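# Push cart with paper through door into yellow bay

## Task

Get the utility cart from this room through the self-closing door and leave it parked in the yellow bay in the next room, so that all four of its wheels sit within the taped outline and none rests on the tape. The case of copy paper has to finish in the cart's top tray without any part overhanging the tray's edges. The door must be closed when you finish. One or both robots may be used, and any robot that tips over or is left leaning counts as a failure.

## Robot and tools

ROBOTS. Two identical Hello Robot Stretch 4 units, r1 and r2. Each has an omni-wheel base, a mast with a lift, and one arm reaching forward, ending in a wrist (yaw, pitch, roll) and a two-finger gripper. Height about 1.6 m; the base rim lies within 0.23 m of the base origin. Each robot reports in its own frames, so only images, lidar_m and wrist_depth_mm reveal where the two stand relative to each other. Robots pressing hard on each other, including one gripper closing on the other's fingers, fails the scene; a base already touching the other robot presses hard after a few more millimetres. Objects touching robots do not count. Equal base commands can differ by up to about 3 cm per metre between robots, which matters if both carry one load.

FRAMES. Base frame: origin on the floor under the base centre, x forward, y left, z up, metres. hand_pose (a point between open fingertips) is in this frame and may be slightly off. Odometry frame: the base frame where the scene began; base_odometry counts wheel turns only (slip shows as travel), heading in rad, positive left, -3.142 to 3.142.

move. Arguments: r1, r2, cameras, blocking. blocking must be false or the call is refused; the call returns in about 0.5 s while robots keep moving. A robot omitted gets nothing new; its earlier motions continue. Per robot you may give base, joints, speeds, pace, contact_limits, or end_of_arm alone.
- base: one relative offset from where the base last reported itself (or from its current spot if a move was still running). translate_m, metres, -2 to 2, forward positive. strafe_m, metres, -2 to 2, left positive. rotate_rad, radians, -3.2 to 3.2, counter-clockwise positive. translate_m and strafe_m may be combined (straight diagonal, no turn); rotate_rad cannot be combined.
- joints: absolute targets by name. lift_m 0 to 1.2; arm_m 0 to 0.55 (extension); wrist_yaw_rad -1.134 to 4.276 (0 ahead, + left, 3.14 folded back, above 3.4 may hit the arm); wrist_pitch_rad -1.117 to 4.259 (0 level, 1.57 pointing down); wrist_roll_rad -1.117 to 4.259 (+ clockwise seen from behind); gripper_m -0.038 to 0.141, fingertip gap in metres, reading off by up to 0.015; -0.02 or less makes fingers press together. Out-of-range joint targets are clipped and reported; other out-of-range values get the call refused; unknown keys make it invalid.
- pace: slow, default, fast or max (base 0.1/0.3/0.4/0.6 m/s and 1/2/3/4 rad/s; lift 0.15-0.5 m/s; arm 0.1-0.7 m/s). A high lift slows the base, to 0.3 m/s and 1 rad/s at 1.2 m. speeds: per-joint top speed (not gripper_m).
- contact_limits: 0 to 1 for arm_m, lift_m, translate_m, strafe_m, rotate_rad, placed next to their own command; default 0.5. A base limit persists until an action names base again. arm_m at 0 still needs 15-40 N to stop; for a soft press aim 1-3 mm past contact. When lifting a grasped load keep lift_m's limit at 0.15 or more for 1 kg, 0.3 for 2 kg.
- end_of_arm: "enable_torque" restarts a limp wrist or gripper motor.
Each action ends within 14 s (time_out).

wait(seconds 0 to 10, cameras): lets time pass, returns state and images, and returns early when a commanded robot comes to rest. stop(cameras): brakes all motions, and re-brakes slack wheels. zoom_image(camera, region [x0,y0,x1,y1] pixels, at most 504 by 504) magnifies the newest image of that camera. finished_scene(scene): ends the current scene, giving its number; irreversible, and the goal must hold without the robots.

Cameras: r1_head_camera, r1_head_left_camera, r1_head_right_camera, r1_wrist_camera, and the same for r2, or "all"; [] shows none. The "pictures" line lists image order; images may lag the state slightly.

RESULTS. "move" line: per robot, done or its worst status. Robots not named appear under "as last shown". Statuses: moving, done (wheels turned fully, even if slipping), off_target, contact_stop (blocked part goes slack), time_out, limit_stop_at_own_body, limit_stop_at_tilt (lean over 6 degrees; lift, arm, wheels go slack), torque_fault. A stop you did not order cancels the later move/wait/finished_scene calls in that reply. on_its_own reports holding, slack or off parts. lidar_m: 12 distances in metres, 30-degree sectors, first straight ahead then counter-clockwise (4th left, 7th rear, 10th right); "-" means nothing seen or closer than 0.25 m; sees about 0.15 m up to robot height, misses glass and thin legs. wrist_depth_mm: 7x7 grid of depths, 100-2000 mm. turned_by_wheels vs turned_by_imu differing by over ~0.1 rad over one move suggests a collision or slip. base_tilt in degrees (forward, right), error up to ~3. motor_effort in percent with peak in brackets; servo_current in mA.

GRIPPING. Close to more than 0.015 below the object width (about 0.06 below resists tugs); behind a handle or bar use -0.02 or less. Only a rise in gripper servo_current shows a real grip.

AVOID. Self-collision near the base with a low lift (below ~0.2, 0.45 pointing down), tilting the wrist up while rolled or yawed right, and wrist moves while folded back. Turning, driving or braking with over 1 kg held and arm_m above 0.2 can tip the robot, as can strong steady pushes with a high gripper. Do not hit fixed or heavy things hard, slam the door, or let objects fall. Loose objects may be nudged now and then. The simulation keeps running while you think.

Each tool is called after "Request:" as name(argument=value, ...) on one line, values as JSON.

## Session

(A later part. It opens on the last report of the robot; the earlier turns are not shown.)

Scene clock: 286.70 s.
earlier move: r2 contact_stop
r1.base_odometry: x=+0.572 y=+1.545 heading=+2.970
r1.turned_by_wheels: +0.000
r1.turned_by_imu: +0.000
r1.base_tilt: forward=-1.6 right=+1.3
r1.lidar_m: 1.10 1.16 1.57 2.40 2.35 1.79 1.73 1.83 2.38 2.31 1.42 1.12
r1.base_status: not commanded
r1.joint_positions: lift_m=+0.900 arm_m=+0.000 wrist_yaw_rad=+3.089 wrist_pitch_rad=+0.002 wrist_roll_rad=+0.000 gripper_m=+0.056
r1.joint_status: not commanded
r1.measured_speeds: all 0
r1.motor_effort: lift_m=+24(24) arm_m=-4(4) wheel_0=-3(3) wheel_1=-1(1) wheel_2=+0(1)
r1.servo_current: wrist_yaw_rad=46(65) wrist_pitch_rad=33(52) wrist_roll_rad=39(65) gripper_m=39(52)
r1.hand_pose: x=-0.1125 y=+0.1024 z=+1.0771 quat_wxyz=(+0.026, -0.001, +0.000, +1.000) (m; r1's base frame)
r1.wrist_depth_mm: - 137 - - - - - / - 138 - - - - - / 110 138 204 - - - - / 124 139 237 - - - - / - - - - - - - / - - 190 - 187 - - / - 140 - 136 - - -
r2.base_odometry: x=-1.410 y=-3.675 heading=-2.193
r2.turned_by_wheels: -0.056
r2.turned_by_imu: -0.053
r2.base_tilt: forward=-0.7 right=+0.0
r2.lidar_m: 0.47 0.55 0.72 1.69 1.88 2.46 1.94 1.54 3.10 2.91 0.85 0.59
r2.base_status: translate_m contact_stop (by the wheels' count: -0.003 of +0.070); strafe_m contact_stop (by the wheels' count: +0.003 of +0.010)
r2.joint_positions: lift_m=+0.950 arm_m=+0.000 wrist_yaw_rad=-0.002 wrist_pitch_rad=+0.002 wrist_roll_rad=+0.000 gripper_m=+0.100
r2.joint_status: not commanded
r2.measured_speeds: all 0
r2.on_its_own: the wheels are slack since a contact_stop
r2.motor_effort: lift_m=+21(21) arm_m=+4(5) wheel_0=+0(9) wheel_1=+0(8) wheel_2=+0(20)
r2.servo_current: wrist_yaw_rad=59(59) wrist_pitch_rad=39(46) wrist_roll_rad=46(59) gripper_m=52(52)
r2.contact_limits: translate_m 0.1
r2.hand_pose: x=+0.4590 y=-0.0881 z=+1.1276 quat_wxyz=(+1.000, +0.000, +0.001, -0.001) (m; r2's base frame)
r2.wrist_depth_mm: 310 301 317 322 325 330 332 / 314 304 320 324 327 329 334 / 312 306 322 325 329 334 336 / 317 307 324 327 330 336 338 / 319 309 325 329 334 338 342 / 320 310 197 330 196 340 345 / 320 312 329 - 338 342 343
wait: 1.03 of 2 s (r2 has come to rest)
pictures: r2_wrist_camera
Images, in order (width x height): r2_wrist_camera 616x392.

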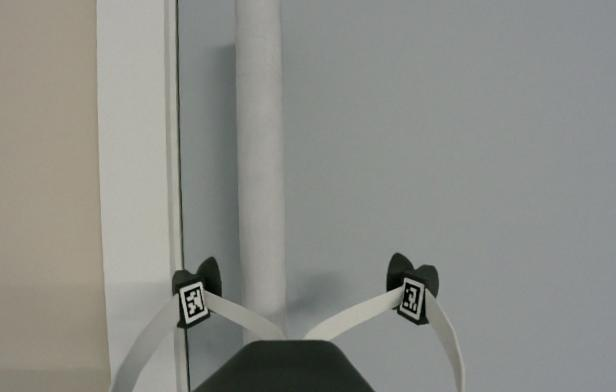

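Request:
move(blocking=false, r2={"base":{"rotate_rad":0.07}}, cameras=[])

Request:
wait(seconds=1.5, cameras=["r2_wrist_camera","r2_head_camera"])

Scene clock: 312.57 s.
move: r2 moving
r1: as last shown
r1.base_tilt: forward=-1.5 right=+1.3
r1.lidar_m: 1.10 1.14 1.58 2.40 2.33 1.77 1.71 1.83 2.40 2.30 1.42 1.14
r1.motor_effort: lift_m=+24(24) arm_m=-4(4) wheel_0=-2(3) wheel_1=-1(1) wheel_2=+0(0)
r1.servo_current: wrist_yaw_rad=65(65) wrist_pitch_rad=39(52) wrist_roll_rad=46(52) gripper_m=52(52)
r1.wrist_depth_mm: - 137 - - - - - / - 137 - - - - - / 110 138 206 - - - - / 125 139 236 - - - - / - - - - - - - / - - 190 - 187 - - / - 140 - 136 - - -
r2.base_odometry: x=-1.410 y=-3.675 heading=-2.124
r2.turned_by_wheels: +0.069
r2.turned_by_imu: +0.068
r2.base_tilt: forward=-0.7 right=+0.1
r2.lidar_m: 0.47 0.54 0.79 1.85 1.92 2.59 1.73 1.54 3.02 2.26 0.79 0.56
r2.base_status: rotate_rad moving
r2.joint_positions: lift_m=+0.950 arm_m=+0.000 wrist_yaw_rad=-0.002 wrist_pitch_rad=+0.002 wrist_roll_rad=+0.000 gripper_m=+0.100
r2.joint_status: not commanded
r2.measured_speeds: all 0
r2.motor_effort: lift_m=+20(21) arm_m=+4(4) wheel_0=-6(6) wheel_1=-5(7) wheel_2=-3(9)
r2.servo_current: wrist_yaw_rad=52(52) wrist_pitch_rad=46(46) wrist_roll_rad=52(59) gripper_m=46(52)
r2.hand_pose: x=+0.4591 y=-0.0881 z=+1.1276 quat_wxyz=(+1.000, +0.000, +0.001, -0.001) (m; r2's base frame)
r2.wrist_depth_mm: 319 317 315 312 312 309 309 / 322 319 317 314 315 312 312 / 324 320 317 248 315 315 314 / 325 324 320 248 317 315 315 / 327 324 324 247 320 317 315 / 327 327 195 245 195 319 319 / 330 329 314 - 324 322 320
pictures: none
No camera images: "cameras" was empty.

Scene clock: 312.77 s.
earlier move: r2 done
r1.base_odometry: x=+0.572 y=+1.545 heading=+2.970
r1.turned_by_wheels: +0.000
r1.turned_by_imu: +0.000
r1.base_tilt: forward=-1.6 right=+1.3
r1.lidar_m: 1.09 1.17 1.58 2.39 2.36 1.77 1.72 1.86 2.37 2.31 1.42 1.13
r1.base_status: not commanded
r1.joint_positions: lift_m=+0.900 arm_m=+0.000 wrist_yaw_rad=+3.089 wrist_pitch_rad=+0.002 wrist_roll_rad=+0.000 gripper_m=+0.056
r1.joint_status: not commanded
r1.measured_speeds: all 0
r1.motor_effort: lift_m=+24(24) arm_m=-4(4) wheel_0=-2(3) wheel_1=-1(1) wheel_2=+0(1)
r1.servo_current: wrist_yaw_rad=46(65) wrist_pitch_rad=39(52) wrist_roll_rad=39(52) gripper_m=52(52)
r1.hand_pose: x=-0.1125 y=+0.1024 z=+1.0771 quat_wxyz=(+0.026, -0.001, +0.000, +1.000) (m; r1's base frame)
r1.wrist_depth_mm: - 137 - - - - - / - 137 - - - - - / 110 138 204 - - - - / 125 139 238 - - - - / - - - - - - - / - - 190 - 188 - - / - 140 - 137 - - -
r2.base_odometry: x=-1.410 y=-3.675 heading=-2.124
r2.turned_by_wheels: +0.000
r2.turned_by_imu: +0.000
r2.base_tilt: forward=-0.7 right=+0.0
r2.lidar_m: 0.48 0.55 0.79 1.85 1.92 2.62 1.76 1.54 3.02 2.21 0.81 0.58
r2.base_status: done
r2.joint_positions: lift_m=+0.950 arm_m=+0.000 wrist_yaw_rad=-0.002 wrist_pitch_rad=+0.002 wrist_roll_rad=+0.000 gripper_m=+0.100
r2.joint_status: not commanded
r2.measured_speeds: all 0
r2.motor_effort: lift_m=+20(21) arm_m=+4(4) wheel_0=-4(6) wheel_1=-4(7) wheel_2=-3(9)
r2.servo_current: wrist_yaw_rad=46(52) wrist_pitch_rad=46(46) wrist_roll_rad=59(59) gripper_m=46(52)
r2.hand_pose: x=+0.4591 y=-0.0881 z=+1.1276 quat_wxyz=(+1.000, +0.000, +0.001, -0.001) (m; r2's base frame)
r2.wrist_depth_mm: 319 315 314 314 312 307 309 / 320 319 317 315 314 310 310 / 322 320 319 248 317 315 312 / 324 322 322 248 317 315 315 / 325 325 322 248 320 319 314 / 327 329 195 246 195 322 317 / 332 327 315 - 322 322 320
wait: 0.20 of 1.5 s (r2 has come to rest)
pictures: r2_head_camera, r2_wrist_camera
Images, in order (width x height): r2_head_camera 420x560, r2_wrist_camera 616x392.

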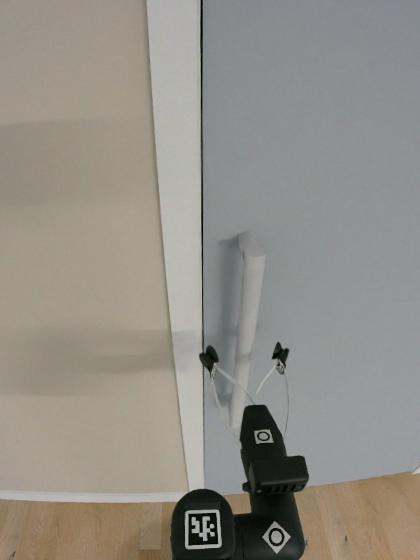

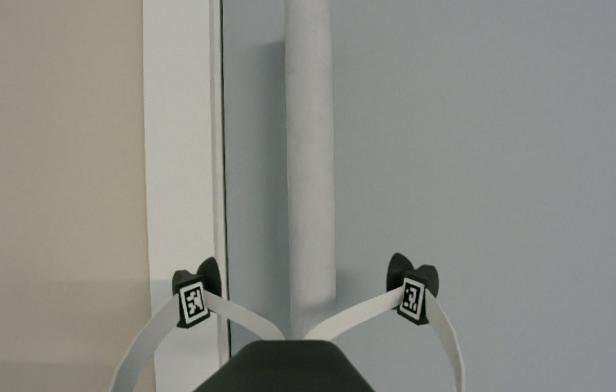

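Request:
move(blocking=false, r2={"base":{"translate_m":0.05,"strafe_m":-0.01}, "contact_limits":{"translate_m":0.3},"pace":"slow"}, cameras=[])

Request:
wait(seconds=2, cameras=["r2_wrist_camera"])

Scene clock: 320.77 s.
move: r2 moving
r1: as last shown
r1.lidar_m: 1.12 1.18 1.58 2.39 2.32 1.78 1.73 1.83 2.37 2.32 1.39 1.14
r1.motor_effort: lift_m=+24(24) arm_m=-4(4) wheel_0=-2(3) wheel_1=-1(1) wheel_2=+0(0)
r1.servo_current: wrist_yaw_rad=26(59) wrist_pitch_rad=39(46) wrist_roll_rad=46(59) gripper_m=39(46)
r1.wrist_depth_mm: - 137 - - - - - / - 137 - - - - - / 110 138 204 - - - - / 124 139 237 - - - - / - - - - - - - / - - 190 - 187 - - / - 141 - 137 - - -
r2.base_odometry: x=-1.418 y=-3.684 heading=-2.124
r2.turned_by_wheels: +0.000
r2.turned_by_imu: +0.001
r2.base_tilt: forward=-0.7 right=+0.0
r2.lidar_m: 0.46 0.55 0.75 1.83 1.91 2.63 1.73 1.56 3.03 2.19 0.78 0.57
r2.base_status: translate_m moving; strafe_m moving
r2.joint_positions: lift_m=+0.950 arm_m=+0.000 wrist_yaw_rad=-0.002 wrist_pitch_rad=+0.002 wrist_roll_rad=+0.000 gripper_m=+0.100
r2.joint_status: not commanded
r2.measured_speeds: translate_m=+0.049 strafe_m=-0.010 rotate_rad=+0.002 lift_m=+0.000 arm_m=+0.000 wrist_yaw_rad=+0.000 wrist_pitch_rad=+0.000 wrist_roll_rad=+0.000
r2.motor_effort: lift_m=+21(21) arm_m=+4(4) wheel_0=+6(7) wheel_1=+5(5) wheel_2=-9(10)
r2.servo_current: wrist_yaw_rad=52(59) wrist_pitch_rad=46(46) wrist_roll_rad=46(65) gripper_m=46(59)
r2.contact_limits: translate_m 0.3
r2.hand_pose: x=+0.4591 y=-0.0881 z=+1.1276 quat_wxyz=(+1.000, +0.000, +0.001, -0.001) (m; r2's base frame)
r2.wrist_depth_mm: 307 306 304 230 301 298 298 / 310 307 306 233 301 301 300 / 312 310 309 236 306 303 301 / 312 310 309 239 306 304 304 / 315 314 312 309 307 306 306 / 319 315 199 232 196 307 306 / 320 317 303 - 312 312 310
pictures: none
No camera images: "cameras" was empty.

Scene clock: 321.97 s.
earlier move: r2 done
r1.base_odometry: x=+0.572 y=+1.545 heading=+2.970
r1.turned_by_wheels: +0.000
r1.turned_by_imu: +0.000
r1.base_tilt: forward=-1.6 right=+1.3
r1.lidar_m: 1.11 1.16 1.59 2.39 2.36 1.77 1.73 1.85 2.39 2.30 1.41 1.11
r1.base_status: not commanded
r1.joint_positions: lift_m=+0.900 arm_m=+0.000 wrist_yaw_rad=+3.089 wrist_pitch_rad=+0.002 wrist_roll_rad=+0.000 gripper_m=+0.056
r1.joint_status: not commanded
r1.measured_speeds: all 0
r1.motor_effort: lift_m=+24(24) arm_m=-4(4) wheel_0=-2(3) wheel_1=-1(1) wheel_2=+0(0)
r1.servo_current: wrist_yaw_rad=65(65) wrist_pitch_rad=46(52) wrist_roll_rad=52(65) gripper_m=39(46)
r1.hand_pose: x=-0.1125 y=+0.1024 z=+1.0771 quat_wxyz=(+0.026, -0.001, +0.000, +1.000) (m; r1's base frame)
r1.wrist_depth_mm: - 137 - - - - - / - 137 - - - - - / 110 138 205 - - - - / 124 139 237 - - - - / - - - - - - - / - - 191 - 188 - - / - 140 - 137 - - -
r2.base_odometry: x=-1.444 y=-3.712 heading=-2.124
r2.turned_by_wheels: +0.000
r2.turned_by_imu: +0.000
r2.base_tilt: forward=-0.7 right=+0.0
r2.lidar_m: 0.42 0.50 0.71 1.85 1.91 2.61 1.73 1.60 3.02 2.06 0.70 0.50
r2.base_status: done
r2.joint_positions: lift_m=+0.950 arm_m=+0.000 wrist_yaw_rad=-0.002 wrist_pitch_rad=+0.002 wrist_roll_rad=+0.000 gripper_m=+0.100
r2.joint_status: not commanded
r2.measured_speeds: all 0
r2.motor_effort: lift_m=+20(21) arm_m=+5(5) wheel_0=+5(11) wheel_1=+4(6) wheel_2=-5(10)
r2.servo_current: wrist_yaw_rad=46(59) wrist_pitch_rad=39(46) wrist_roll_rad=52(65) gripper_m=52(59)
r2.contact_limits: translate_m 0.3
r2.hand_pose: x=+0.4591 y=-0.0881 z=+1.1276 quat_wxyz=(+1.000, +0.000, +0.001, -0.001) (m; r2's base frame)
r2.wrist_depth_mm: 268 254 266 190 265 263 260 / 271 256 268 189 266 264 264 / 273 258 270 191 267 265 264 / 274 259 273 192 268 266 265 / 277 260 273 193 270 270 267 / 278 263 204 193 197 270 270 / 279 264 277 - 273 272 270
wait: 1.20 of 2 s (r2 has come to rest)
pictures: r2_wrist_camera
Images, in order (width x height): r2_wrist_camera 616x392.

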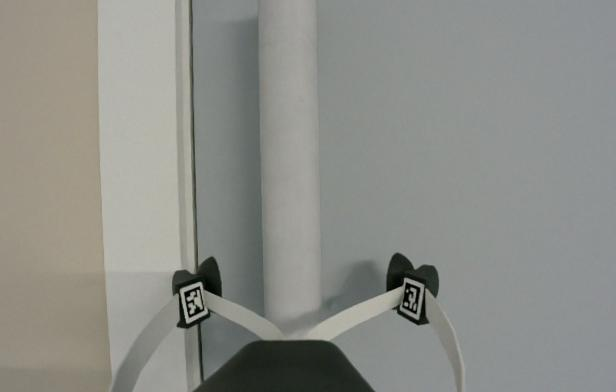

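Request:
move(r2={"base":{"strafe_m":0.01},"joints":{"gripper_m":-0.03},"contact_limits":{"strafe_m":0.3}}, blocking=false, cameras=[])

Request:
wait(seconds=1.5, cameras=["r2_wrist_camera"])

Scene clock: 345.47 s.
move: r2 moving
r1: as last shown
r1.turned_by_imu: -0.001
r1.lidar_m: 1.11 1.18 1.59 2.38 2.35 1.79 1.73 1.84 2.37 2.32 1.42 1.14
r1.servo_current: wrist_yaw_rad=39(72) wrist_pitch_rad=46(46) wrist_roll_rad=52(59) gripper_m=39(46)
r1.wrist_depth_mm: - 137 - - - - - / - 138 - - - - - / 110 138 204 - - - - / 124 139 236 - - - - / - - - - - - - / - - 190 - 187 - - / - 140 - 137 - - -
r2.base_odometry: x=-1.436 y=-3.717 heading=-2.124
r2.turned_by_wheels: +0.000
r2.turned_by_imu: +0.001
r2.base_tilt: forward=-0.7 right=+0.1
r2.lidar_m: 0.42 0.51 0.71 1.84 1.90 2.61 1.74 1.58 3.01 2.01 0.71 0.51
r2.base_status: strafe_m moving
r2.joint_positions: lift_m=+0.950 arm_m=+0.000 wrist_yaw_rad=-0.002 wrist_pitch_rad=+0.002 wrist_roll_rad=+0.000 gripper_m=+0.083
r2.joint_status: gripper_m moving
r2.measured_speeds: all 0
r2.motor_effort: lift_m=+21(21) arm_m=+4(4) wheel_0=-1(12) wheel_1=+1(11) wheel_2=-1(4)
r2.servo_current: wrist_yaw_rad=52(52) wrist_pitch_rad=46(46) wrist_roll_rad=39(59) gripper_m=111(111)
r2.contact_limits: strafe_m 0.3
r2.hand_pose: x=+0.4591 y=-0.0881 z=+1.1276 quat_wxyz=(+1.000, +0.000, +0.001, -0.001) (m; r2's base frame)
r2.wrist_depth_mm: 270 255 266 190 265 264 262 / 271 257 268 191 266 265 265 / 272 258 270 196 266 266 265 / 273 259 271 195 268 267 266 / 274 262 273 197 272 268 267 / 277 263 198 192 191 271 270 / 278 276 264 - 273 272 271
pictures: none
No camera images: "cameras" was empty.

Scene clock: 346.97 s.
earlier move: r2 done
r1.base_odometry: x=+0.572 y=+1.545 heading=+2.970
r1.turned_by_wheels: +0.000
r1.turned_by_imu: +0.000
r1.base_tilt: forward=-1.6 right=+1.3
r1.lidar_m: 1.11 1.16 1.60 2.38 2.37 1.80 1.73 1.86 2.38 2.30 1.40 1.13
r1.base_status: not commanded
r1.joint_positions: lift_m=+0.900 arm_m=+0.000 wrist_yaw_rad=+3.089 wrist_pitch_rad=+0.002 wrist_roll_rad=+0.000 gripper_m=+0.056
r1.joint_status: not commanded
r1.measured_speeds: all 0
r1.motor_effort: lift_m=+24(24) arm_m=-4(4) wheel_0=-2(3) wheel_1=-1(1) wheel_2=+0(0)
r1.servo_current: wrist_yaw_rad=39(72) wrist_pitch_rad=39(52) wrist_roll_rad=39(72) gripper_m=46(46)
r1.hand_pose: x=-0.1125 y=+0.1024 z=+1.0771 quat_wxyz=(+0.026, -0.001, +0.000, +1.000) (m; r1's base frame)
r1.wrist_depth_mm: - 137 - - - - - / - 137 - - - - - / 110 138 204 - - - - / 124 139 238 - - - - / - - - - - - - / - - 191 - 187 - - / - 141 - 137 - - -
r2.base_odometry: x=-1.436 y=-3.717 heading=-2.124
r2.turned_by_wheels: +0.000
r2.turned_by_imu: +0.000
r2.base_tilt: forward=-0.6 right=+0.1
r2.lidar_m: 0.42 0.50 0.71 1.83 1.92 2.63 1.75 1.61 3.04 2.06 0.70 0.48
r2.base_status: done
r2.joint_positions: lift_m=+0.950 arm_m=+0.000 wrist_yaw_rad=+0.000 wrist_pitch_rad=+0.002 wrist_roll_rad=+0.000 gripper_m=-0.028
r2.joint_status: all done
r2.measured_speeds: all 0
r2.motor_effort: lift_m=+20(21) arm_m=-3(4) wheel_0=-3(12) wheel_1=+2(11) wheel_2=+3(4)
r2.servo_current: wrist_yaw_rad=39(59) wrist_pitch_rad=46(46) wrist_roll_rad=52(59) gripper_m=189(384)
r2.contact_limits: strafe_m 0.3
r2.hand_pose: x=+0.4593 y=-0.0875 z=+1.1276 quat_wxyz=(+1.000, +0.000, +0.001, +0.000) (m; r2's base frame)
r2.wrist_depth_mm: 267 253 265 191 260 260 258 / 270 254 267 189 263 259 259 / 271 256 267 187 263 263 263 / 273 257 270 189 264 264 263 / 274 259 271 192 267 266 264 / 278 260 186 193 178 266 265 / 276 262 262 - 270 270 266
wait: 1.50 s; at rest by 1.47 s
pictures: r2_wrist_camera
Images, in order (width x height): r2_wrist_camera 616x392.

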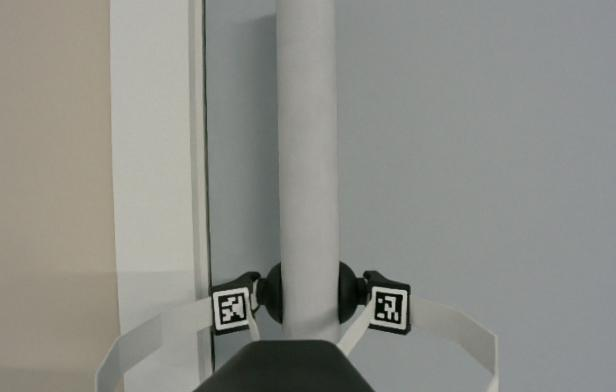

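Request:
move(r2={"base":{"translate_m":-0.259,"strafe_m":-0.127},"joints":{"wrist_yaw_rad":0.262},"speeds":{"wrist_yaw_rad":0.2},"contact_limits":{"translate_m":0.6,"strafe_m":0.6}}, blocking=false, cameras=[])

Request:
wait(seconds=3, cameras=["r2_wrist_camera"])

r2: "contact_limits": translate_m and strafe_m are given together and make one move, which takes one limit: state it under one of them only
Scene clock: 365.97 s.
r1.base_odometry: x=+0.572 y=+1.545 heading=+2.970
r1.turned_by_wheels: +0.000
r1.turned_by_imu: +0.000
r1.base_tilt: forward=-1.6 right=+1.3
r1.lidar_m: 1.11 1.14 1.60 2.39 2.35 1.78 1.72 1.84 2.39 2.31 1.42 1.14
r1.base_status: not commanded
r1.joint_positions: lift_m=+0.900 arm_m=+0.000 wrist_yaw_rad=+3.089 wrist_pitch_rad=+0.002 wrist_roll_rad=+0.000 gripper_m=+0.056
r1.joint_status: not commanded
r1.measured_speeds: all 0
r1.motor_effort: lift_m=+24(24) arm_m=-4(4) wheel_0=-2(3) wheel_1=-1(1) wheel_2=+0(0)
r1.servo_current: wrist_yaw_rad=59(72) wrist_pitch_rad=46(52) wrist_roll_rad=33(72) gripper_m=39(46)
r1.hand_pose: x=-0.1125 y=+0.1024 z=+1.0771 quat_wxyz=(+0.026, -0.001, +0.000, +1.000) (m; r1's base frame)
r1.wrist_depth_mm: - 137 - - - - - / - 137 - - - - - / 110 138 204 - - - - / 124 139 236 - - - - / - - - - - - - / - - 191 - 187 - - / - 141 - 137 - - -
r2.base_odometry: x=-1.436 y=-3.717 heading=-2.124
r2.turned_by_wheels: +0.000
r2.turned_by_imu: +0.001
r2.base_tilt: forward=-0.6 right=+0.1
r2.lidar_m: 0.44 0.52 0.69 1.84 1.93 2.61 1.73 1.61 3.01 2.03 0.73 0.52
r2.base_status: done
r2.joint_positions: lift_m=+0.950 arm_m=+0.000 wrist_yaw_rad=+0.000 wrist_pitch_rad=+0.002 wrist_roll_rad=+0.000 gripper_m=-0.028
r2.joint_status: all done
r2.measured_speeds: all 0
r2.motor_effort: lift_m=+20(21) arm_m=-4(4) wheel_0=-3(12) wheel_1=+1(11) wheel_2=+3(4)
r2.servo_current: wrist_yaw_rad=33(59) wrist_pitch_rad=46(46) wrist_roll_rad=46(59) gripper_m=182(384)
r2.contact_limits: strafe_m 0.3
r2.hand_pose: x=+0.4593 y=-0.0875 z=+1.1276 quat_wxyz=(+1.000, +0.000, +0.001, +0.000) (m; r2's base frame)
r2.wrist_depth_mm: 268 254 264 191 262 259 257 / 270 254 266 189 263 260 260 / 271 255 268 186 264 263 262 / 273 257 268 189 265 264 263 / 274 260 270 193 267 266 264 / 276 260 185 193 178 267 266 / 277 262 262 - 271 268 267
pictures: none

not run: a call was refused earlier in this reply.

Request:
move(r2={"base":{"translate_m":-0.259,"strafe_m":-0.127},"joints":{"wrist_yaw_rad":0.262},"speeds":{"wrist_yaw_rad":0.2},"contact_limits":{"translate_m":0.6}}, blocking=false, cameras=[])

Request:
wait(seconds=3, cameras=["r2_wrist_camera"])

Scene clock: 369.60 s.
move: r2 moving
r1.base_odometry: x=+0.572 y=+1.545 heading=+2.970
r1.turned_by_wheels: +0.000
r1.turned_by_imu: +0.000
r1.base_tilt: forward=-1.6 right=+1.3
r1.lidar_m: 1.11 1.17 1.60 2.40 2.35 1.81 1.74 1.84 2.39 2.30 1.42 1.13
r1.base_status: not commanded
r1.joint_positions: lift_m=+0.900 arm_m=+0.000 wrist_yaw_rad=+3.089 wrist_pitch_rad=+0.002 wrist_roll_rad=+0.000 gripper_m=+0.056
r1.joint_status: not commanded
r1.measured_speeds: all 0
r1.motor_effort: lift_m=+24(24) arm_m=-4(4) wheel_0=-2(3) wheel_1=-1(1) wheel_2=+0(0)
r1.servo_current: wrist_yaw_rad=59(59) wrist_pitch_rad=46(46) wrist_roll_rad=46(65) gripper_m=46(46)
r1.hand_pose: x=-0.1125 y=+0.1024 z=+1.0771 quat_wxyz=(+0.026, -0.001, +0.000, +1.000) (m; r1's base frame)
r1.wrist_depth_mm: - 137 - - - - - / - 137 - - - - - / 110 138 205 - - - - / 124 139 236 - - - - / - - - - - - - / - - 191 - 187 - - / - 141 - 137 - - -
r2.base_odometry: x=-1.433 y=-3.683 heading=-2.125
r2.turned_by_wheels: -0.001
r2.turned_by_imu: -0.009
r2.base_tilt: forward=-0.6 right=+0.1
r2.lidar_m: 0.45 0.53 0.72 1.86 1.94 2.61 1.76 1.59 3.03 2.27 0.77 0.55
r2.base_status: translate_m moving; strafe_m moving
r2.joint_positions: lift_m=+0.950 arm_m=+0.000 wrist_yaw_rad=+0.076 wrist_pitch_rad=+0.002 wrist_roll_rad=+0.000 gripper_m=-0.028
r2.joint_status: wrist_yaw_rad moving
r2.measured_speeds: translate_m=-0.125 strafe_m=-0.055 rotate_rad=-0.006 lift_m=+0.000 arm_m=+0.000 wrist_yaw_rad=+0.160 wrist_pitch_rad=+0.000 wrist_roll_rad=+0.000
r2.motor_effort: lift_m=+21(21) arm_m=-4(4) wheel_0=-9(14) wheel_1=-13(20) wheel_2=+14(19)
r2.servo_current: wrist_yaw_rad=78(85) wrist_pitch_rad=46(46) wrist_roll_rad=33(59) gripper_m=176(195)
r2.contact_limits: translate_m 0.6
r2.hand_pose: x=+0.4651 y=-0.0653 z=+1.1276 quat_wxyz=(+0.999, +0.000, +0.001, +0.038) (m; r2's base frame)
r2.wrist_depth_mm: 300 294 286 211 279 276 271 / 301 296 289 211 281 274 273 / 303 297 290 212 283 276 273 / 304 300 293 213 285 282 277 / 307 300 293 213 287 281 276 / 309 301 183 211 177 281 277 / 310 303 287 - 287 286 281
pictures: none
No camera images: "cameras" was empty.

Scene clock: 371.43 s.
earlier move: r2 done
r1.base_odometry: x=+0.572 y=+1.545 heading=+2.970
r1.turned_by_wheels: +0.000
r1.turned_by_imu: +0.000
r1.base_tilt: forward=-1.5 right=+1.3
r1.lidar_m: 1.11 1.18 1.59 2.39 2.34 1.77 1.74 1.85 2.38 2.30 1.42 1.11
r1.base_status: not commanded
r1.joint_positions: lift_m=+0.900 arm_m=+0.000 wrist_yaw_rad=+3.089 wrist_pitch_rad=+0.002 wrist_roll_rad=+0.000 gripper_m=+0.056
r1.joint_status: not commanded
r1.measured_speeds: all 0
r1.motor_effort: lift_m=+24(24) arm_m=-4(4) wheel_0=-2(3) wheel_1=-1(2) wheel_2=+0(0)
r1.servo_current: wrist_yaw_rad=52(65) wrist_pitch_rad=52(52) wrist_roll_rad=52(65) gripper_m=39(52)
r1.hand_pose: x=-0.1125 y=+0.1024 z=+1.0771 quat_wxyz=(+0.026, -0.001, +0.000, +1.000) (m; r1's base frame)
r1.wrist_depth_mm: - 137 - - - - - / - 138 - - - - - / 110 138 205 - - - - / 125 139 236 - - - - / - - - - - - - / - - 191 - 187 - - / - 140 - 136 - - -
r2.base_odometry: x=-1.408 y=-3.430 heading=-2.124
r2.turned_by_wheels: +0.001
r2.turned_by_imu: +0.001
r2.base_tilt: forward=-0.7 right=+0.1
r2.lidar_m: 0.67 0.78 1.07 1.96 2.02 2.72 1.37 1.32 2.93 2.77 1.11 0.78
r2.base_status: done
r2.joint_positions: lift_m=+0.950 arm_m=+0.000 wrist_yaw_rad=+0.259 wrist_pitch_rad=+0.002 wrist_roll_rad=+0.000 gripper_m=-0.029
r2.joint_status: all done
r2.measured_speeds: all 0
r2.motor_effort: lift_m=+21(21) arm_m=+4(5) wheel_0=-4(14) wheel_1=-1(20) wheel_2=+3(19)
r2.servo_current: wrist_yaw_rad=26(104) wrist_pitch_rad=33(46) wrist_roll_rad=59(59) gripper_m=104(195)
r2.contact_limits: translate_m 0.6
r2.hand_pose: x=+0.4720 y=-0.0106 z=+1.1276 quat_wxyz=(+0.992, +0.000, +0.001, +0.129) (m; r2's base frame)
r2.wrist_depth_mm: - - 517 - - - - / - - 530 459 - - - / - - 535 445 - - - / - - 530 449 - - - / - - 539 445 - - - / - - 184 199 171 - - / - - - - - - -
wait: 1.83 of 3 s (r2 has come to rest)
pictures: r2_wrist_camera
Images, in order (width x height): r2_wrist_camera 616x392.

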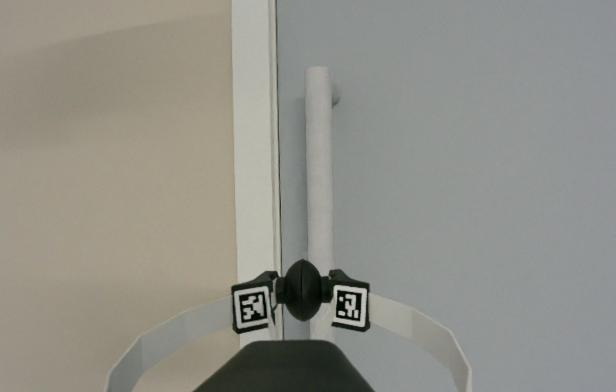

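Request:
move(r2={"base":{"translate_m":0.15,"strafe_m":0.127},"joints":{"wrist_yaw_rad":0.0,"gripper_m":0.1}}, blocking=false, cameras=[])

Request:
wait(seconds=3, cameras=["r2_wrist_camera"])

Scene clock: 379.73 s.
move: r2 moving
r1: as last shown
r1.turned_by_imu: -0.001
r1.base_tilt: forward=-1.6 right=+1.2
r1.lidar_m: 1.11 1.18 1.60 2.40 2.38 1.77 1.72 1.82 2.36 2.31 1.39 1.12
r1.motor_effort: lift_m=+24(24) arm_m=-4(4) wheel_0=-2(3) wheel_1=-1(1) wheel_2=+0(0)
r1.servo_current: wrist_yaw_rad=46(59) wrist_pitch_rad=39(46) wrist_roll_rad=39(72) gripper_m=39(46)
r1.wrist_depth_mm: - 137 - - - - - / - 137 - - - - - / 110 138 204 - - - - / 124 139 237 - - - - / - - - - - - - / - - 190 - 187 - - / - 140 - 136 - - -
r2.base_odometry: x=-1.403 y=-3.463 heading=-2.124
r2.turned_by_wheels: +0.000
r2.turned_by_imu: +0.001
r2.base_tilt: forward=-0.7 right=+0.1
r2.lidar_m: 0.65 0.73 1.03 1.95 2.00 2.71 1.43 1.35 2.94 2.77 1.08 0.76
r2.base_status: translate_m moving; strafe_m moving
r2.joint_positions: lift_m=+0.950 arm_m=+0.000 wrist_yaw_rad=+0.003 wrist_pitch_rad=+0.002 wrist_roll_rad=+0.000 gripper_m=-0.003
r2.joint_status: wrist_yaw_rad moving; gripper_m moving
r2.measured_speeds: translate_m=+0.099 strafe_m=+0.082 rotate_rad=+0.005 lift_m=+0.000 arm_m=+0.000 wrist_yaw_rad=-0.024 wrist_pitch_rad=+0.000 wrist_roll_rad=+0.000
r2.motor_effort: lift_m=+21(21) arm_m=+5(5) wheel_0=-8(8) wheel_1=+11(11) wheel_2=-10(11)
r2.servo_current: wrist_yaw_rad=46(130) wrist_pitch_rad=39(46) wrist_roll_rad=39(59) gripper_m=78(117)
r2.hand_pose: x=+0.4595 y=-0.0864 z=+1.1276 quat_wxyz=(+1.000, +0.000, +0.001, +0.002) (m; r2's base frame)
r2.wrist_depth_mm: - 484 - - - - - / - 488 430 - - - - / - 492 424 - - - - / - 492 436 - - - - / - 496 512 - - - - / - 500 186 193 176 - - / - 129 - - - - -
pictures: none
No camera images: "cameras" was empty.

Scene clock: 381.23 s.
earlier move: r2 done
r1.base_odometry: x=+0.572 y=+1.545 heading=+2.970
r1.turned_by_wheels: +0.000
r1.turned_by_imu: +0.000
r1.base_tilt: forward=-1.6 right=+1.3
r1.lidar_m: 1.10 1.17 1.58 2.40 2.34 1.76 1.73 1.85 2.39 2.31 1.45 1.13
r1.base_status: not commanded
r1.joint_positions: lift_m=+0.900 arm_m=+0.000 wrist_yaw_rad=+3.089 wrist_pitch_rad=+0.002 wrist_roll_rad=+0.000 gripper_m=+0.056
r1.joint_status: not commanded
r1.measured_speeds: all 0
r1.motor_effort: lift_m=+24(24) arm_m=-4(4) wheel_0=-3(3) wheel_1=-1(1) wheel_2=+0(0)
r1.servo_current: wrist_yaw_rad=39(65) wrist_pitch_rad=33(52) wrist_roll_rad=52(72) gripper_m=39(46)
r1.hand_pose: x=-0.1125 y=+0.1024 z=+1.0771 quat_wxyz=(+0.026, -0.001, +0.000, +1.000) (m; r1's base frame)
r1.wrist_depth_mm: - 137 - - - - - / - 137 - - - - - / 110 138 204 - - - - / 124 139 236 - - - - / - - - - - - - / - - 190 - 187 - - / - 141 - 137 - - -
r2.base_odometry: x=-1.379 y=-3.625 heading=-2.124
r2.turned_by_wheels: +0.000
r2.turned_by_imu: +0.000
r2.base_tilt: forward=-0.7 right=+0.1
r2.lidar_m: 0.51 0.61 0.85 1.84 1.90 2.60 1.77 1.50 3.06 2.55 0.89 0.62
r2.base_status: done
r2.joint_positions: lift_m=+0.950 arm_m=+0.000 wrist_yaw_rad=+0.003 wrist_pitch_rad=+0.002 wrist_roll_rad=+0.000 gripper_m=+0.100
r2.joint_status: all done
r2.measured_speeds: all 0
r2.motor_effort: lift_m=+20(21) arm_m=+4(5) wheel_0=-2(8) wheel_1=+3(12) wheel_2=-4(13)
r2.servo_current: wrist_yaw_rad=46(130) wrist_pitch_rad=39(46) wrist_roll_rad=33(59) gripper_m=52(130)
r2.hand_pose: x=+0.4595 y=-0.0866 z=+1.1276 quat_wxyz=(+1.000, +0.000, +0.001, +0.001) (m; r2's base frame)
r2.wrist_depth_mm: 375 373 362 370 368 368 364 / 377 377 362 370 375 370 370 / 379 377 364 373 375 370 370 / 384 379 366 307 377 375 373 / 382 384 366 379 375 375 375 / 387 384 196 307 196 377 375 / 392 387 373 - 382 379 377
wait: 1.50 of 3 s (r2 has come to rest)
pictures: r2_wrist_camera
Images, in order (width x height): r2_wrist_camera 616x392.

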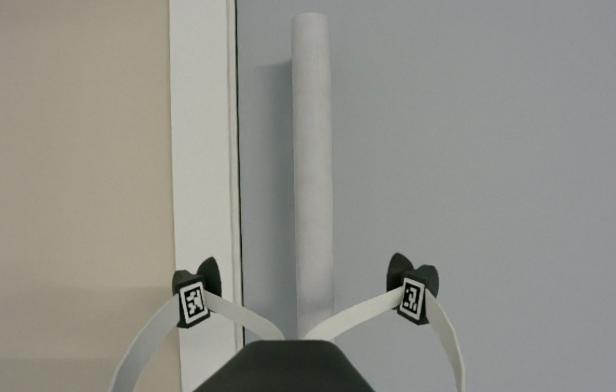

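Request:
move(r2={"base":{"translate_m":0.135,"strafe_m":-0.009},"contact_limits":{"translate_m":0.3}}, blocking=false, cameras=[])

Request:
wait(seconds=2.5, cameras=[])

Request:
move(r2={"joints":{"gripper_m":-0.037}}, blocking=false, cameras=["r2_wrist_camera"])

Request:
wait(seconds=2, cameras=["r2_wrist_camera"])

Scene clock: 389.33 s.
move: r2 moving
r1: as last shown
r1.lidar_m: 1.10 1.18 1.59 2.40 2.35 1.76 1.73 1.83 2.37 2.32 1.43 1.13
r1.motor_effort: lift_m=+24(24) arm_m=-4(4) wheel_0=-2(3) wheel_1=-1(1) wheel_2=+0(0)
r1.servo_current: wrist_yaw_rad=59(59) wrist_pitch_rad=46(52) wrist_roll_rad=52(59) gripper_m=46(46)
r1.wrist_depth_mm: - 137 - - - - - / - 138 - - - - - / 110 138 204 - - - - / 124 139 237 - - - - / - - - - - - - / - - 190 - 188 - - / - 140 - 137 - - -
r2.base_odometry: x=-1.397 y=-3.650 heading=-2.124
r2.turned_by_wheels: +0.000
r2.turned_by_imu: +0.001
r2.base_tilt: forward=-0.7 right=+0.1
r2.lidar_m: 0.50 0.59 0.78 1.83 1.92 2.61 1.76 1.50 3.04 2.44 0.86 0.59
r2.base_status: translate_m moving; strafe_m moving
r2.joint_positions: lift_m=+0.950 arm_m=+0.000 wrist_yaw_rad=+0.003 wrist_pitch_rad=+0.002 wrist_roll_rad=+0.000 gripper_m=+0.100
r2.joint_status: not commanded
r2.measured_speeds: translate_m=+0.121 strafe_m=-0.009 rotate_rad=-0.003 lift_m=+0.000 arm_m=+0.000 wrist_yaw_rad=+0.000 wrist_pitch_rad=+0.000 wrist_roll_rad=+0.000
r2.motor_effort: lift_m=+20(21) arm_m=+4(5) wheel_0=+10(10) wheel_1=+6(8) wheel_2=-11(12)
r2.servo_current: wrist_yaw_rad=39(52) wrist_pitch_rad=46(46) wrist_roll_rad=46(52) gripper_m=52(52)
r2.contact_limits: translate_m 0.3
r2.hand_pose: x=+0.4595 y=-0.0866 z=+1.1276 quat_wxyz=(+1.000, +0.000, +0.001, +0.001) (m; r2's base frame)
r2.wrist_depth_mm: 347 345 343 345 343 342 340 / 349 349 342 343 343 343 342 / 353 349 342 347 347 345 343 / 355 353 338 351 349 347 345 / 357 353 342 277 351 349 347 / 359 357 197 272 197 351 351 / 362 359 345 - 355 353 351
pictures: none
No camera images: "cameras" was empty.

Scene clock: 390.60 s.
earlier move: r2 done
r1.base_odometry: x=+0.572 y=+1.545 heading=+2.970
r1.turned_by_wheels: +0.000
r1.turned_by_imu: +0.000
r1.base_tilt: forward=-1.6 right=+1.3
r1.lidar_m: 1.10 1.14 1.59 2.39 2.33 1.77 1.73 1.83 2.37 2.32 1.41 1.14
r1.base_status: not commanded
r1.joint_positions: lift_m=+0.900 arm_m=+0.000 wrist_yaw_rad=+3.089 wrist_pitch_rad=+0.002 wrist_roll_rad=+0.000 gripper_m=+0.056
r1.joint_status: not commanded
r1.measured_speeds: all 0
r1.motor_effort: lift_m=+24(24) arm_m=-4(4) wheel_0=-2(3) wheel_1=-1(1) wheel_2=+0(1)
r1.servo_current: wrist_yaw_rad=52(72) wrist_pitch_rad=39(52) wrist_roll_rad=52(59) gripper_m=46(46)
r1.hand_pose: x=-0.1125 y=+0.1024 z=+1.0771 quat_wxyz=(+0.026, -0.001, +0.000, +1.000) (m; r1's base frame)
r1.wrist_depth_mm: - 137 - - - - - / - 138 - - - - - / 110 138 205 - - - - / 125 139 238 - - - - / - - - - - - - / - - 190 - 188 - - / - 140 - 137 - - -
r2.base_odometry: x=-1.458 y=-3.734 heading=-2.124
r2.turned_by_wheels: +0.000
r2.turned_by_imu: +0.000
r2.base_tilt: forward=-0.7 right=+0.1
r2.lidar_m: 0.37 0.47 0.64 1.76 1.90 2.61 1.81 1.64 3.05 2.04 0.69 0.49
r2.base_status: done
r2.joint_positions: lift_m=+0.950 arm_m=+0.000 wrist_yaw_rad=+0.003 wrist_pitch_rad=+0.002 wrist_roll_rad=+0.000 gripper_m=+0.100
r2.joint_status: not commanded
r2.measured_speeds: all 0
r2.motor_effort: lift_m=+20(21) arm_m=+4(5) wheel_0=+5(10) wheel_1=+5(9) wheel_2=-6(13)
r2.servo_current: wrist_yaw_rad=52(59) wrist_pitch_rad=33(46) wrist_roll_rad=46(52) gripper_m=52(52)
r2.contact_limits: translate_m 0.3
r2.hand_pose: x=+0.4595 y=-0.0867 z=+1.1276 quat_wxyz=(+1.000, +0.000, +0.001, +0.001) (m; r2's base frame)
r2.wrist_depth_mm: 241 228 241 167 238 238 238 / 243 229 243 167 239 240 237 / 243 231 243 167 242 241 241 / 246 233 245 168 243 243 243 / 247 234 247 168 245 244 244 / 249 234 199 166 196 245 244 / 250 236 249 - 248 246 247
wait: 1.27 of 2.5 s (r2 has come to rest)
pictures: none
No camera images: "cameras" was empty.

Scene clock: 391.10 s.
move: r2 moving
r1: as last shown
r1.lidar_m: 1.11 1.17 1.60 2.40 2.32 1.80 1.74 1.84 2.38 2.32 1.43 1.12
r1.motor_effort: lift_m=+24(24) arm_m=-4(4) wheel_0=-2(2) wheel_1=-1(1) wheel_2=+0(0)
r1.servo_current: wrist_yaw_rad=59(59) wrist_pitch_rad=46(46) wrist_roll_rad=59(65) gripper_m=39(46)
r1.wrist_depth_mm: - 137 - - - - - / - 137 - - - - - / 110 138 204 - - - - / 124 139 238 - - - - / - - - - - - - / - - 190 - 187 - - / - 140 - 137 - - -
r2.base_odometry: x=-1.458 y=-3.734 heading=-2.124
r2.turned_by_wheels: +0.000
r2.turned_by_imu: +0.000
r2.base_tilt: forward=-0.7 right=+0.1
r2.lidar_m: 0.39 0.50 0.67 1.74 1.92 2.62 1.76 1.59 3.05 2.01 0.70 0.47
r2.base_status: not commanded
r2.joint_positions: lift_m=+0.950 arm_m=+0.000 wrist_yaw_rad=+0.003 wrist_pitch_rad=+0.002 wrist_roll_rad=+0.000 gripper_m=+0.083
r2.joint_status: gripper_m moving
r2.measured_speeds: all 0
r2.motor_effort: lift_m=+21(21) arm_m=+4(5) wheel_0=+6(6) wheel_1=+5(5) wheel_2=-6(6)
r2.servo_current: wrist_yaw_rad=46(59) wrist_pitch_rad=39(46) wrist_roll_rad=46(52) gripper_m=156(156)
r2.contact_limits: translate_m 0.3
r2.hand_pose: x=+0.4595 y=-0.0867 z=+1.1276 quat_wxyz=(+1.000, +0.000, +0.001, +0.001) (m; r2's base frame)
r2.wrist_depth_mm: 242 229 241 164 237 238 236 / 243 229 241 165 241 239 238 / 245 232 244 165 241 239 239 / 247 232 245 166 243 241 240 / 249 234 247 166 244 243 243 / 249 235 196 167 200 244 244 / 252 237 251 - 248 247 246
pictures: r2_wrist_camera
Images, in order (width x height): r2_wrist_camera 616x392.

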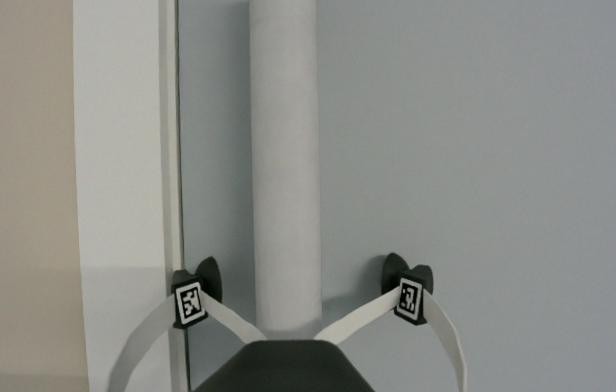

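Scene clock: 392.63 s.
earlier move: r2 done
r1.base_odometry: x=+0.572 y=+1.545 heading=+2.970
r1.turned_by_wheels: +0.000
r1.turned_by_imu: +0.000
r1.base_tilt: forward=-1.6 right=+1.3
r1.lidar_m: 1.10 1.17 1.58 2.40 2.38 1.79 1.72 1.85 2.38 2.31 1.42 1.13
r1.base_status: not commanded
r1.joint_positions: lift_m=+0.900 arm_m=+0.000 wrist_yaw_rad=+3.089 wrist_pitch_rad=+0.002 wrist_roll_rad=+0.000 gripper_m=+0.056
r1.joint_status: not commanded
r1.measured_speeds: all 0
r1.motor_effort: lift_m=+24(24) arm_m=-4(4) wheel_0=-3(3) wheel_1=-1(1) wheel_2=+0(0)
r1.servo_current: wrist_yaw_rad=59(72) wrist_pitch_rad=39(52) wrist_roll_rad=46(72) gripper_m=39(46)
r1.hand_pose: x=-0.1125 y=+0.1024 z=+1.0771 quat_wxyz=(+0.026, -0.001, +0.000, +1.000) (m; r1's base frame)
r1.wrist_depth_mm: - 137 - - - - - / - 137 - - - - - / 110 138 204 - - - - / 124 139 237 - - - - / - - - - - - - / - - 190 - 187 - - / - 141 - 136 - - -
r2.base_odometry: x=-1.458 y=-3.735 heading=-2.124
r2.turned_by_wheels: +0.000
r2.turned_by_imu: +0.000
r2.base_tilt: forward=-0.7 right=+0.1
r2.lidar_m: 0.38 0.50 0.64 1.70 1.92 2.60 1.79 1.63 3.00 2.02 0.68 0.49
r2.base_status: not commanded
r2.joint_positions: lift_m=+0.950 arm_m=+0.000 wrist_yaw_rad=+0.003 wrist_pitch_rad=+0.002 wrist_roll_rad=+0.000 gripper_m=-0.036
r2.joint_status: all done
r2.measured_speeds: all 0
r2.motor_effort: lift_m=+20(21) arm_m=+4(5) wheel_0=+5(6) wheel_1=+5(5) wheel_2=-4(6)
r2.servo_current: wrist_yaw_rad=52(65) wrist_pitch_rad=39(46) wrist_roll_rad=46(65) gripper_m=111(234)
r2.contact_limits: translate_m 0.3
r2.hand_pose: x=+0.4595 y=-0.0867 z=+1.1276 quat_wxyz=(+1.000, +0.000, +0.001, +0.001) (m; r2's base frame)
r2.wrist_depth_mm: 242 228 239 160 236 235 234 / 243 229 241 161 238 236 235 / 244 231 243 162 239 238 236 / 247 233 244 163 241 239 238 / 249 233 245 164 242 240 237 / 249 235 185 166 179 242 240 / 251 235 247 - 245 - 242
wait: 1.53 of 2 s (r2 has come to rest)
pictures: r2_wrist_camera
Images, in order (width x height): r2_wrist_camera 616x392.

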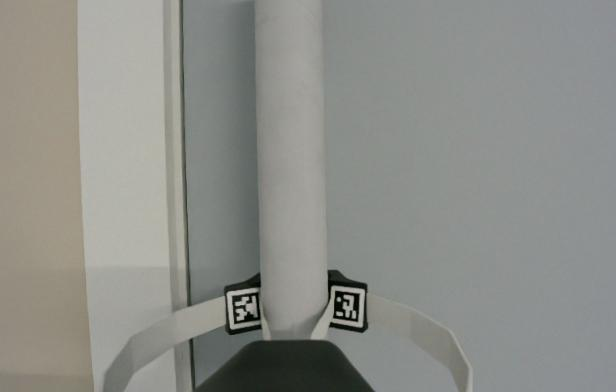

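Request:
move(r2={"base":{"translate_m":-0.26,"strafe_m":-0.121},"joints":{"wrist_yaw_rad":0.262},"speeds":{"wrist_yaw_rad":0.15},"contact_limits":{"translate_m":0.6}}, blocking=false, cameras=[])

Request:
wait(seconds=3, cameras=["r2_wrist_camera"])

Scene clock: 402.43 s.
move: r2 moving
r1: as last shown
r1.lidar_m: 1.12 1.17 1.59 2.39 2.36 1.77 1.72 1.85 2.39 2.32 1.39 1.15
r1.motor_effort: lift_m=+24(24) arm_m=-4(4) wheel_0=-2(2) wheel_1=-1(1) wheel_2=+0(0)
r1.servo_current: wrist_yaw_rad=52(59) wrist_pitch_rad=39(46) wrist_roll_rad=46(59) gripper_m=46(46)
r1.wrist_depth_mm: - 137 - - - - - / - 137 - - - - - / 110 138 205 - - - - / 124 139 236 - - - - / - - - - - - - / - - 191 - 188 - - / - 140 - 136 - - -
r2.base_odometry: x=-1.453 y=-3.701 heading=-2.124
r2.turned_by_wheels: -0.001
r2.turned_by_imu: -0.027
r2.base_tilt: forward=-0.7 right=+0.0
r2.lidar_m: 0.39 0.50 0.67 1.65 1.93 2.54 1.83 1.61 3.06 2.37 0.71 0.50
r2.base_status: translate_m moving; strafe_m moving
r2.joint_positions: lift_m=+0.950 arm_m=+0.000 wrist_yaw_rad=+0.069 wrist_pitch_rad=+0.002 wrist_roll_rad=+0.000 gripper_m=-0.036
r2.joint_status: wrist_yaw_rad moving
r2.measured_speeds: translate_m=-0.125 strafe_m=-0.046 rotate_rad=-0.016 lift_m=+0.000 arm_m=+0.000 wrist_yaw_rad=+0.119 wrist_pitch_rad=+0.000 wrist_roll_rad=+0.000
r2.motor_effort: lift_m=+20(21) arm_m=-5(5) wheel_0=-4(13) wheel_1=-20(20) wheel_2=+23(25)
r2.servo_current: wrist_yaw_rad=59(78) wrist_pitch_rad=46(46) wrist_roll_rad=52(52) gripper_m=111(117)
r2.contact_limits: translate_m 0.6
r2.hand_pose: x=+0.4647 y=-0.0674 z=+1.1276 quat_wxyz=(+0.999, +0.000, +0.001, +0.034) (m; r2's base frame)
r2.wrist_depth_mm: 266 249 242 161 237 236 232 / 266 250 243 162 238 236 233 / 270 252 246 163 240 236 234 / 271 253 247 166 241 237 236 / 273 254 250 166 243 240 237 / 273 255 186 166 178 242 238 / 277 272 253 - 245 241 240
pictures: none
No camera images: "cameras" was empty.

Scene clock: 404.27 s.
earlier move: r2 done
r1.base_odometry: x=+0.572 y=+1.545 heading=+2.970
r1.turned_by_wheels: +0.000
r1.turned_by_imu: +0.000
r1.base_tilt: forward=-1.6 right=+1.3
r1.lidar_m: 1.20 1.18 1.58 2.39 2.35 1.78 1.73 1.81 2.38 2.31 1.40 1.12
r1.base_status: not commanded
r1.joint_positions: lift_m=+0.900 arm_m=+0.000 wrist_yaw_rad=+3.089 wrist_pitch_rad=+0.002 wrist_roll_rad=+0.000 gripper_m=+0.056
r1.joint_status: not commanded
r1.measured_speeds: all 0
r1.motor_effort: lift_m=+24(25) arm_m=-4(4) wheel_0=-2(3) wheel_1=-1(1) wheel_2=+0(0)
r1.servo_current: wrist_yaw_rad=59(65) wrist_pitch_rad=46(52) wrist_roll_rad=52(59) gripper_m=39(46)
r1.hand_pose: x=-0.1125 y=+0.1024 z=+1.0771 quat_wxyz=(+0.026, -0.001, +0.000, +1.000) (m; r1's base frame)
r1.wrist_depth_mm: - 137 - - - - - / - 138 - - - - - / 110 137 204 - - - - / 125 139 236 - - - - / - - - - - - - / - - 190 - 187 - - / - 140 - 136 - - -
r2.base_odometry: x=-1.424 y=-3.450 heading=-2.123
r2.turned_by_wheels: +0.001
r2.turned_by_imu: +0.003
r2.base_tilt: forward=-0.6 right=+0.1
r2.lidar_m: 0.39 0.71 0.98 1.93 2.04 2.66 1.49 1.33 2.93 2.79 1.02 0.54
r2.base_status: done
r2.joint_positions: lift_m=+0.950 arm_m=+0.000 wrist_yaw_rad=+0.266 wrist_pitch_rad=+0.002 wrist_roll_rad=+0.000 gripper_m=-0.036
r2.joint_status: all done
r2.measured_speeds: all 0
r2.motor_effort: lift_m=+21(21) arm_m=-4(5) wheel_0=-3(13) wheel_1=-5(24) wheel_2=+13(29)
r2.servo_current: wrist_yaw_rad=52(91) wrist_pitch_rad=39(46) wrist_roll_rad=46(59) gripper_m=117(124)
r2.contact_limits: translate_m 0.6
r2.hand_pose: x=+0.4722 y=-0.0086 z=+1.1276 quat_wxyz=(+0.991, +0.000, +0.001, +0.132) (m; r2's base frame)
r2.wrist_depth_mm: - - 241 161 239 238 237 / - - 243 162 240 240 238 / - - 245 163 243 241 240 / - - 246 166 244 242 242 / - - 247 166 245 243 243 / - - 183 166 179 246 244 / - - 249 - 248 247 247
wait: 1.83 of 3 s (r2 has come to rest)
pictures: r2_wrist_camera
Images, in order (width x height): r2_wrist_camera 616x392.

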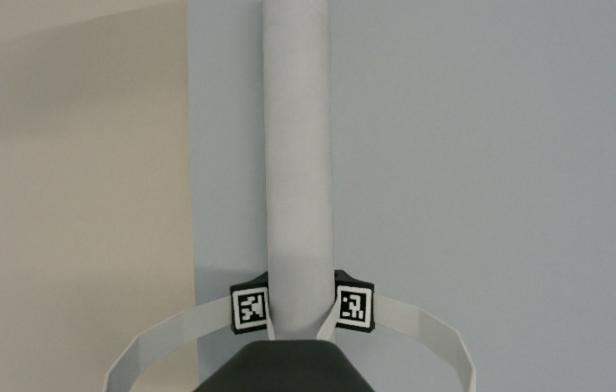

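Request:
move(r2={"base":{"translate_m":-0.22,"strafe_m":-0.184},"joints":{"wrist_yaw_rad":0.524},"speeds":{"wrist_yaw_rad":0.15},"contact_limits":{"translate_m":0.6}}, blocking=false, cameras=[])

Request:
wait(seconds=3, cameras=[])

Request:
move(r2={"base":{"translate_m":-0.165,"strafe_m":-0.235},"joints":{"wrist_yaw_rad":0.785},"speeds":{"wrist_yaw_rad":0.15},"contact_limits":{"translate_m":0.6}}, blocking=false, cameras=[])

Request:
wait(seconds=3, cameras=["r2_wrist_camera"])

Scene clock: 411.50 s.
move: r2 moving
r1: as last shown
r1.lidar_m: 1.21 1.16 1.58 2.40 2.38 1.76 1.73 1.83 2.39 2.31 1.40 1.14
r1.motor_effort: lift_m=+24(24) arm_m=-4(4) wheel_0=-2(3) wheel_1=-1(1) wheel_2=+0(0)
r1.servo_current: wrist_yaw_rad=52(65) wrist_pitch_rad=39(46) wrist_roll_rad=39(59) gripper_m=39(46)
r1.wrist_depth_mm: - 137 - - - - - / - 137 - - - - - / 110 138 205 - - - - / 124 139 236 - - - - / - - - - - - - / - - 190 - 187 - - / - 141 - 136 - - -
r2.base_odometry: x=-1.429 y=-3.417 heading=-2.123
r2.turned_by_wheels: +0.001
r2.turned_by_imu: +0.001
r2.base_tilt: forward=-0.6 right=+0.1
r2.lidar_m: 0.40 0.77 1.03 1.97 2.02 2.71 1.46 1.33 2.91 2.77 1.06 0.56
r2.base_status: translate_m moving; strafe_m moving
r2.joint_positions: lift_m=+0.950 arm_m=+0.000 wrist_yaw_rad=+0.327 wrist_pitch_rad=+0.002 wrist_roll_rad=+0.000 gripper_m=-0.036
r2.joint_status: wrist_yaw_rad moving
r2.measured_speeds: translate_m=-0.097 strafe_m=-0.083 rotate_rad=-0.004 lift_m=+0.000 arm_m=+0.000 wrist_yaw_rad=+0.160 wrist_pitch_rad=+0.000 wrist_roll_rad=+0.000
r2.motor_effort: lift_m=+20(21) arm_m=-4(5) wheel_0=+2(5) wheel_1=-15(15) wheel_2=+23(23)
r2.servo_current: wrist_yaw_rad=78(85) wrist_pitch_rad=39(39) wrist_roll_rad=46(52) gripper_m=111(124)
r2.contact_limits: translate_m 0.6
r2.hand_pose: x=+0.4721 y=+0.0100 z=+1.1276 quat_wxyz=(+0.987, +0.000, +0.001, +0.163) (m; r2's base frame)
r2.wrist_depth_mm: - - 242 162 238 236 234 / - - 244 163 238 236 235 / - - 245 163 240 238 236 / - - 247 165 241 239 237 / - - 248 167 243 241 238 / - - 182 166 180 242 240 / - 136 252 - 245 241 241
pictures: none
No camera images: "cameras" was empty.

Scene clock: 413.37 s.
earlier move: r2 done
r1.base_odometry: x=+0.572 y=+1.545 heading=+2.970
r1.turned_by_wheels: +0.000
r1.turned_by_imu: +0.000
r1.base_tilt: forward=-1.6 right=+1.3
r1.lidar_m: 1.26 1.16 1.58 2.39 2.40 1.78 1.72 1.84 2.39 2.29 1.43 1.13
r1.base_status: not commanded
r1.joint_positions: lift_m=+0.900 arm_m=+0.000 wrist_yaw_rad=+3.089 wrist_pitch_rad=+0.002 wrist_roll_rad=+0.000 gripper_m=+0.056
r1.joint_status: not commanded
r1.measured_speeds: all 0
r1.motor_effort: lift_m=+24(24) arm_m=-4(4) wheel_0=-2(3) wheel_1=-1(1) wheel_2=+0(1)
r1.servo_current: wrist_yaw_rad=46(78) wrist_pitch_rad=39(46) wrist_roll_rad=46(72) gripper_m=39(46)
r1.hand_pose: x=-0.1125 y=+0.1024 z=+1.0771 quat_wxyz=(+0.026, -0.001, +0.000, +1.000) (m; r1's base frame)
r1.wrist_depth_mm: - 137 - - - - - / - 137 - - - - - / 110 138 204 - - - - / 124 139 236 - - - - / - - - - - - - / - - 190 - 187 - - / - 140 - 137 - - -
r2.base_odometry: x=-1.466 y=-3.167 heading=-2.122
r2.turned_by_wheels: +0.000
r2.turned_by_imu: +0.002
r2.base_tilt: forward=-0.6 right=+0.1
r2.lidar_m: 0.41 0.45 1.31 2.11 2.19 2.89 1.09 1.12 2.77 2.63 1.42 0.69
r2.base_status: done
r2.joint_positions: lift_m=+0.950 arm_m=+0.000 wrist_yaw_rad=+0.524 wrist_pitch_rad=+0.002 wrist_roll_rad=+0.000 gripper_m=-0.036
r2.joint_status: all done
r2.measured_speeds: all 0
r2.motor_effort: lift_m=+21(21) arm_m=-4(5) wheel_0=+3(13) wheel_1=-6(16) wheel_2=+13(24)
r2.servo_current: wrist_yaw_rad=46(85) wrist_pitch_rad=39(46) wrist_roll_rad=52(59) gripper_m=117(124)
r2.contact_limits: translate_m 0.6
r2.hand_pose: x=+0.4644 y=+0.0685 z=+1.1276 quat_wxyz=(+0.966, +0.000, +0.001, +0.259) (m; r2's base frame)
r2.wrist_depth_mm: - - 240 161 240 239 239 / - - 241 163 241 240 239 / - - 244 163 243 243 243 / - - 244 165 244 243 245 / - - 246 167 246 246 245 / - - 182 166 180 247 247 / - - 248 - 248 247 248
wait: 1.87 of 3 s (r2 has come to rest)
pictures: none
No camera images: "cameras" was empty.

Scene clock: 413.87 s.
move: r2 moving
r1: as last shown
r1.base_tilt: forward=-1.5 right=+1.3
r1.lidar_m: 1.29 1.17 1.59 2.40 2.34 1.76 1.72 1.84 2.37 2.28 1.39 1.13
r1.motor_effort: lift_m=+24(24) arm_m=-4(4) wheel_0=-2(3) wheel_1=-1(1) wheel_2=+0(0)
r1.servo_current: wrist_yaw_rad=33(65) wrist_pitch_rad=46(52) wrist_roll_rad=46(59) gripper_m=46(46)
r1.wrist_depth_mm: - 137 - - - - - / - 137 - - - - - / 110 138 205 - - - - / 124 139 237 - - - - / - - - - - - - / - - 190 - 187 - - / - 141 - 137 - - -
r2.base_odometry: x=-1.479 y=-3.138 heading=-2.122
r2.turned_by_wheels: +0.001
r2.turned_by_imu: +0.001
r2.base_tilt: forward=-0.6 right=+0.1
r2.lidar_m: 0.39 0.45 1.31 2.14 2.23 2.98 1.06 1.12 2.73 2.60 1.46 0.69
r2.base_status: translate_m moving; strafe_m moving
r2.joint_positions: lift_m=+0.950 arm_m=+0.000 wrist_yaw_rad=+0.586 wrist_pitch_rad=+0.002 wrist_roll_rad=+0.000 gripper_m=-0.036
r2.joint_status: wrist_yaw_rad moving
r2.measured_speeds: translate_m=-0.071 strafe_m=-0.101 rotate_rad=+0.006 lift_m=+0.000 arm_m=+0.000 wrist_yaw_rad=+0.150 wrist_pitch_rad=+0.000 wrist_roll_rad=+0.000
r2.motor_effort: lift_m=+21(21) arm_m=-4(5) wheel_0=+3(7) wheel_1=-17(18) wheel_2=+21(21)
r2.servo_current: wrist_yaw_rad=46(72) wrist_pitch_rad=39(46) wrist_roll_rad=39(59) gripper_m=111(124)
r2.contact_limits: translate_m 0.6
r2.hand_pose: x=+0.4596 y=+0.0866 z=+1.1276 quat_wxyz=(+0.957, +0.000, +0.001, +0.289) (m; r2's base frame)
r2.wrist_depth_mm: - - 241 161 238 237 236 / - - 243 162 240 239 237 / - - 243 165 241 240 237 / - - 247 163 242 241 239 / - - 249 167 245 242 242 / 1756 - 182 168 180 242 242 / - - 250 - 247 245 244
pictures: none
No camera images: "cameras" was empty.

Scene clock: 415.80 s.
earlier move: r2 done
r1.base_odometry: x=+0.572 y=+1.545 heading=+2.970
r1.turned_by_wheels: +0.000
r1.turned_by_imu: +0.000
r1.base_tilt: forward=-1.6 right=+1.3
r1.lidar_m: 1.30 1.18 1.57 2.40 2.35 1.77 1.73 1.86 2.39 2.32 1.40 1.10
r1.base_status: not commanded
r1.joint_positions: lift_m=+0.900 arm_m=+0.000 wrist_yaw_rad=+3.089 wrist_pitch_rad=+0.002 wrist_roll_rad=+0.000 gripper_m=+0.056
r1.joint_status: not commanded
r1.measured_speeds: all 0
r1.motor_effort: lift_m=+24(24) arm_m=-4(4) wheel_0=-2(3) wheel_1=-1(2) wheel_2=+0(1)
r1.servo_current: wrist_yaw_rad=65(65) wrist_pitch_rad=33(52) wrist_roll_rad=46(72) gripper_m=33(46)
r1.hand_pose: x=-0.1125 y=+0.1024 z=+1.0771 quat_wxyz=(+0.026, -0.001, +0.000, +1.000) (m; r1's base frame)
r1.wrist_depth_mm: - 137 - - - - - / - 137 - - - - - / 110 138 205 - - - - / 124 139 237 - - - - / - - - - - - - / - - 190 - 187 - - / - 141 - 137 - - -
r2.base_odometry: x=-1.580 y=-2.904 heading=-2.122
r2.turned_by_wheels: +0.000
r2.turned_by_imu: +0.001
r2.base_tilt: forward=-0.6 right=+0.1
r2.lidar_m: 0.40 0.41 1.54 2.35 2.42 3.19 0.92 1.00 2.54 2.37 1.65 0.90
r2.base_status: done
r2.joint_positions: lift_m=+0.950 arm_m=+0.000 wrist_yaw_rad=+0.782 wrist_pitch_rad=+0.002 wrist_roll_rad=+0.000 gripper_m=-0.036
r2.joint_status: all done
r2.measured_speeds: all 0
r2.motor_effort: lift_m=+20(21) arm_m=-4(5) wheel_0=+5(11) wheel_1=-7(18) wheel_2=+12(21)
r2.servo_current: wrist_yaw_rad=46(91) wrist_pitch_rad=39(46) wrist_roll_rad=46(59) gripper_m=117(124)
r2.contact_limits: translate_m 0.6
r2.hand_pose: x=+0.4372 y=+0.1412 z=+1.1276 quat_wxyz=(+0.925, +0.000, +0.001, +0.381) (m; r2's base frame)
r2.wrist_depth_mm: - - 239 161 240 241 242 / - - 241 162 243 244 244 / - - 242 165 243 245 245 / - - 244 163 244 245 246 / - - 245 167 246 248 247 / - - 182 166 179 248 249 / - - 247 - 249 249 250
wait: 1.93 of 3 s (r2 has come to rest)
pictures: r2_wrist_camera
Images, in order (width x height): r2_wrist_camera 616x392.

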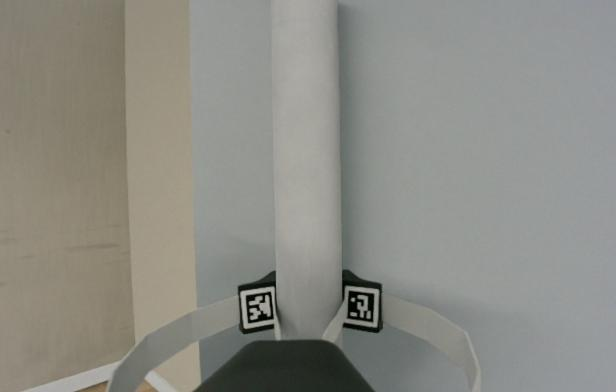

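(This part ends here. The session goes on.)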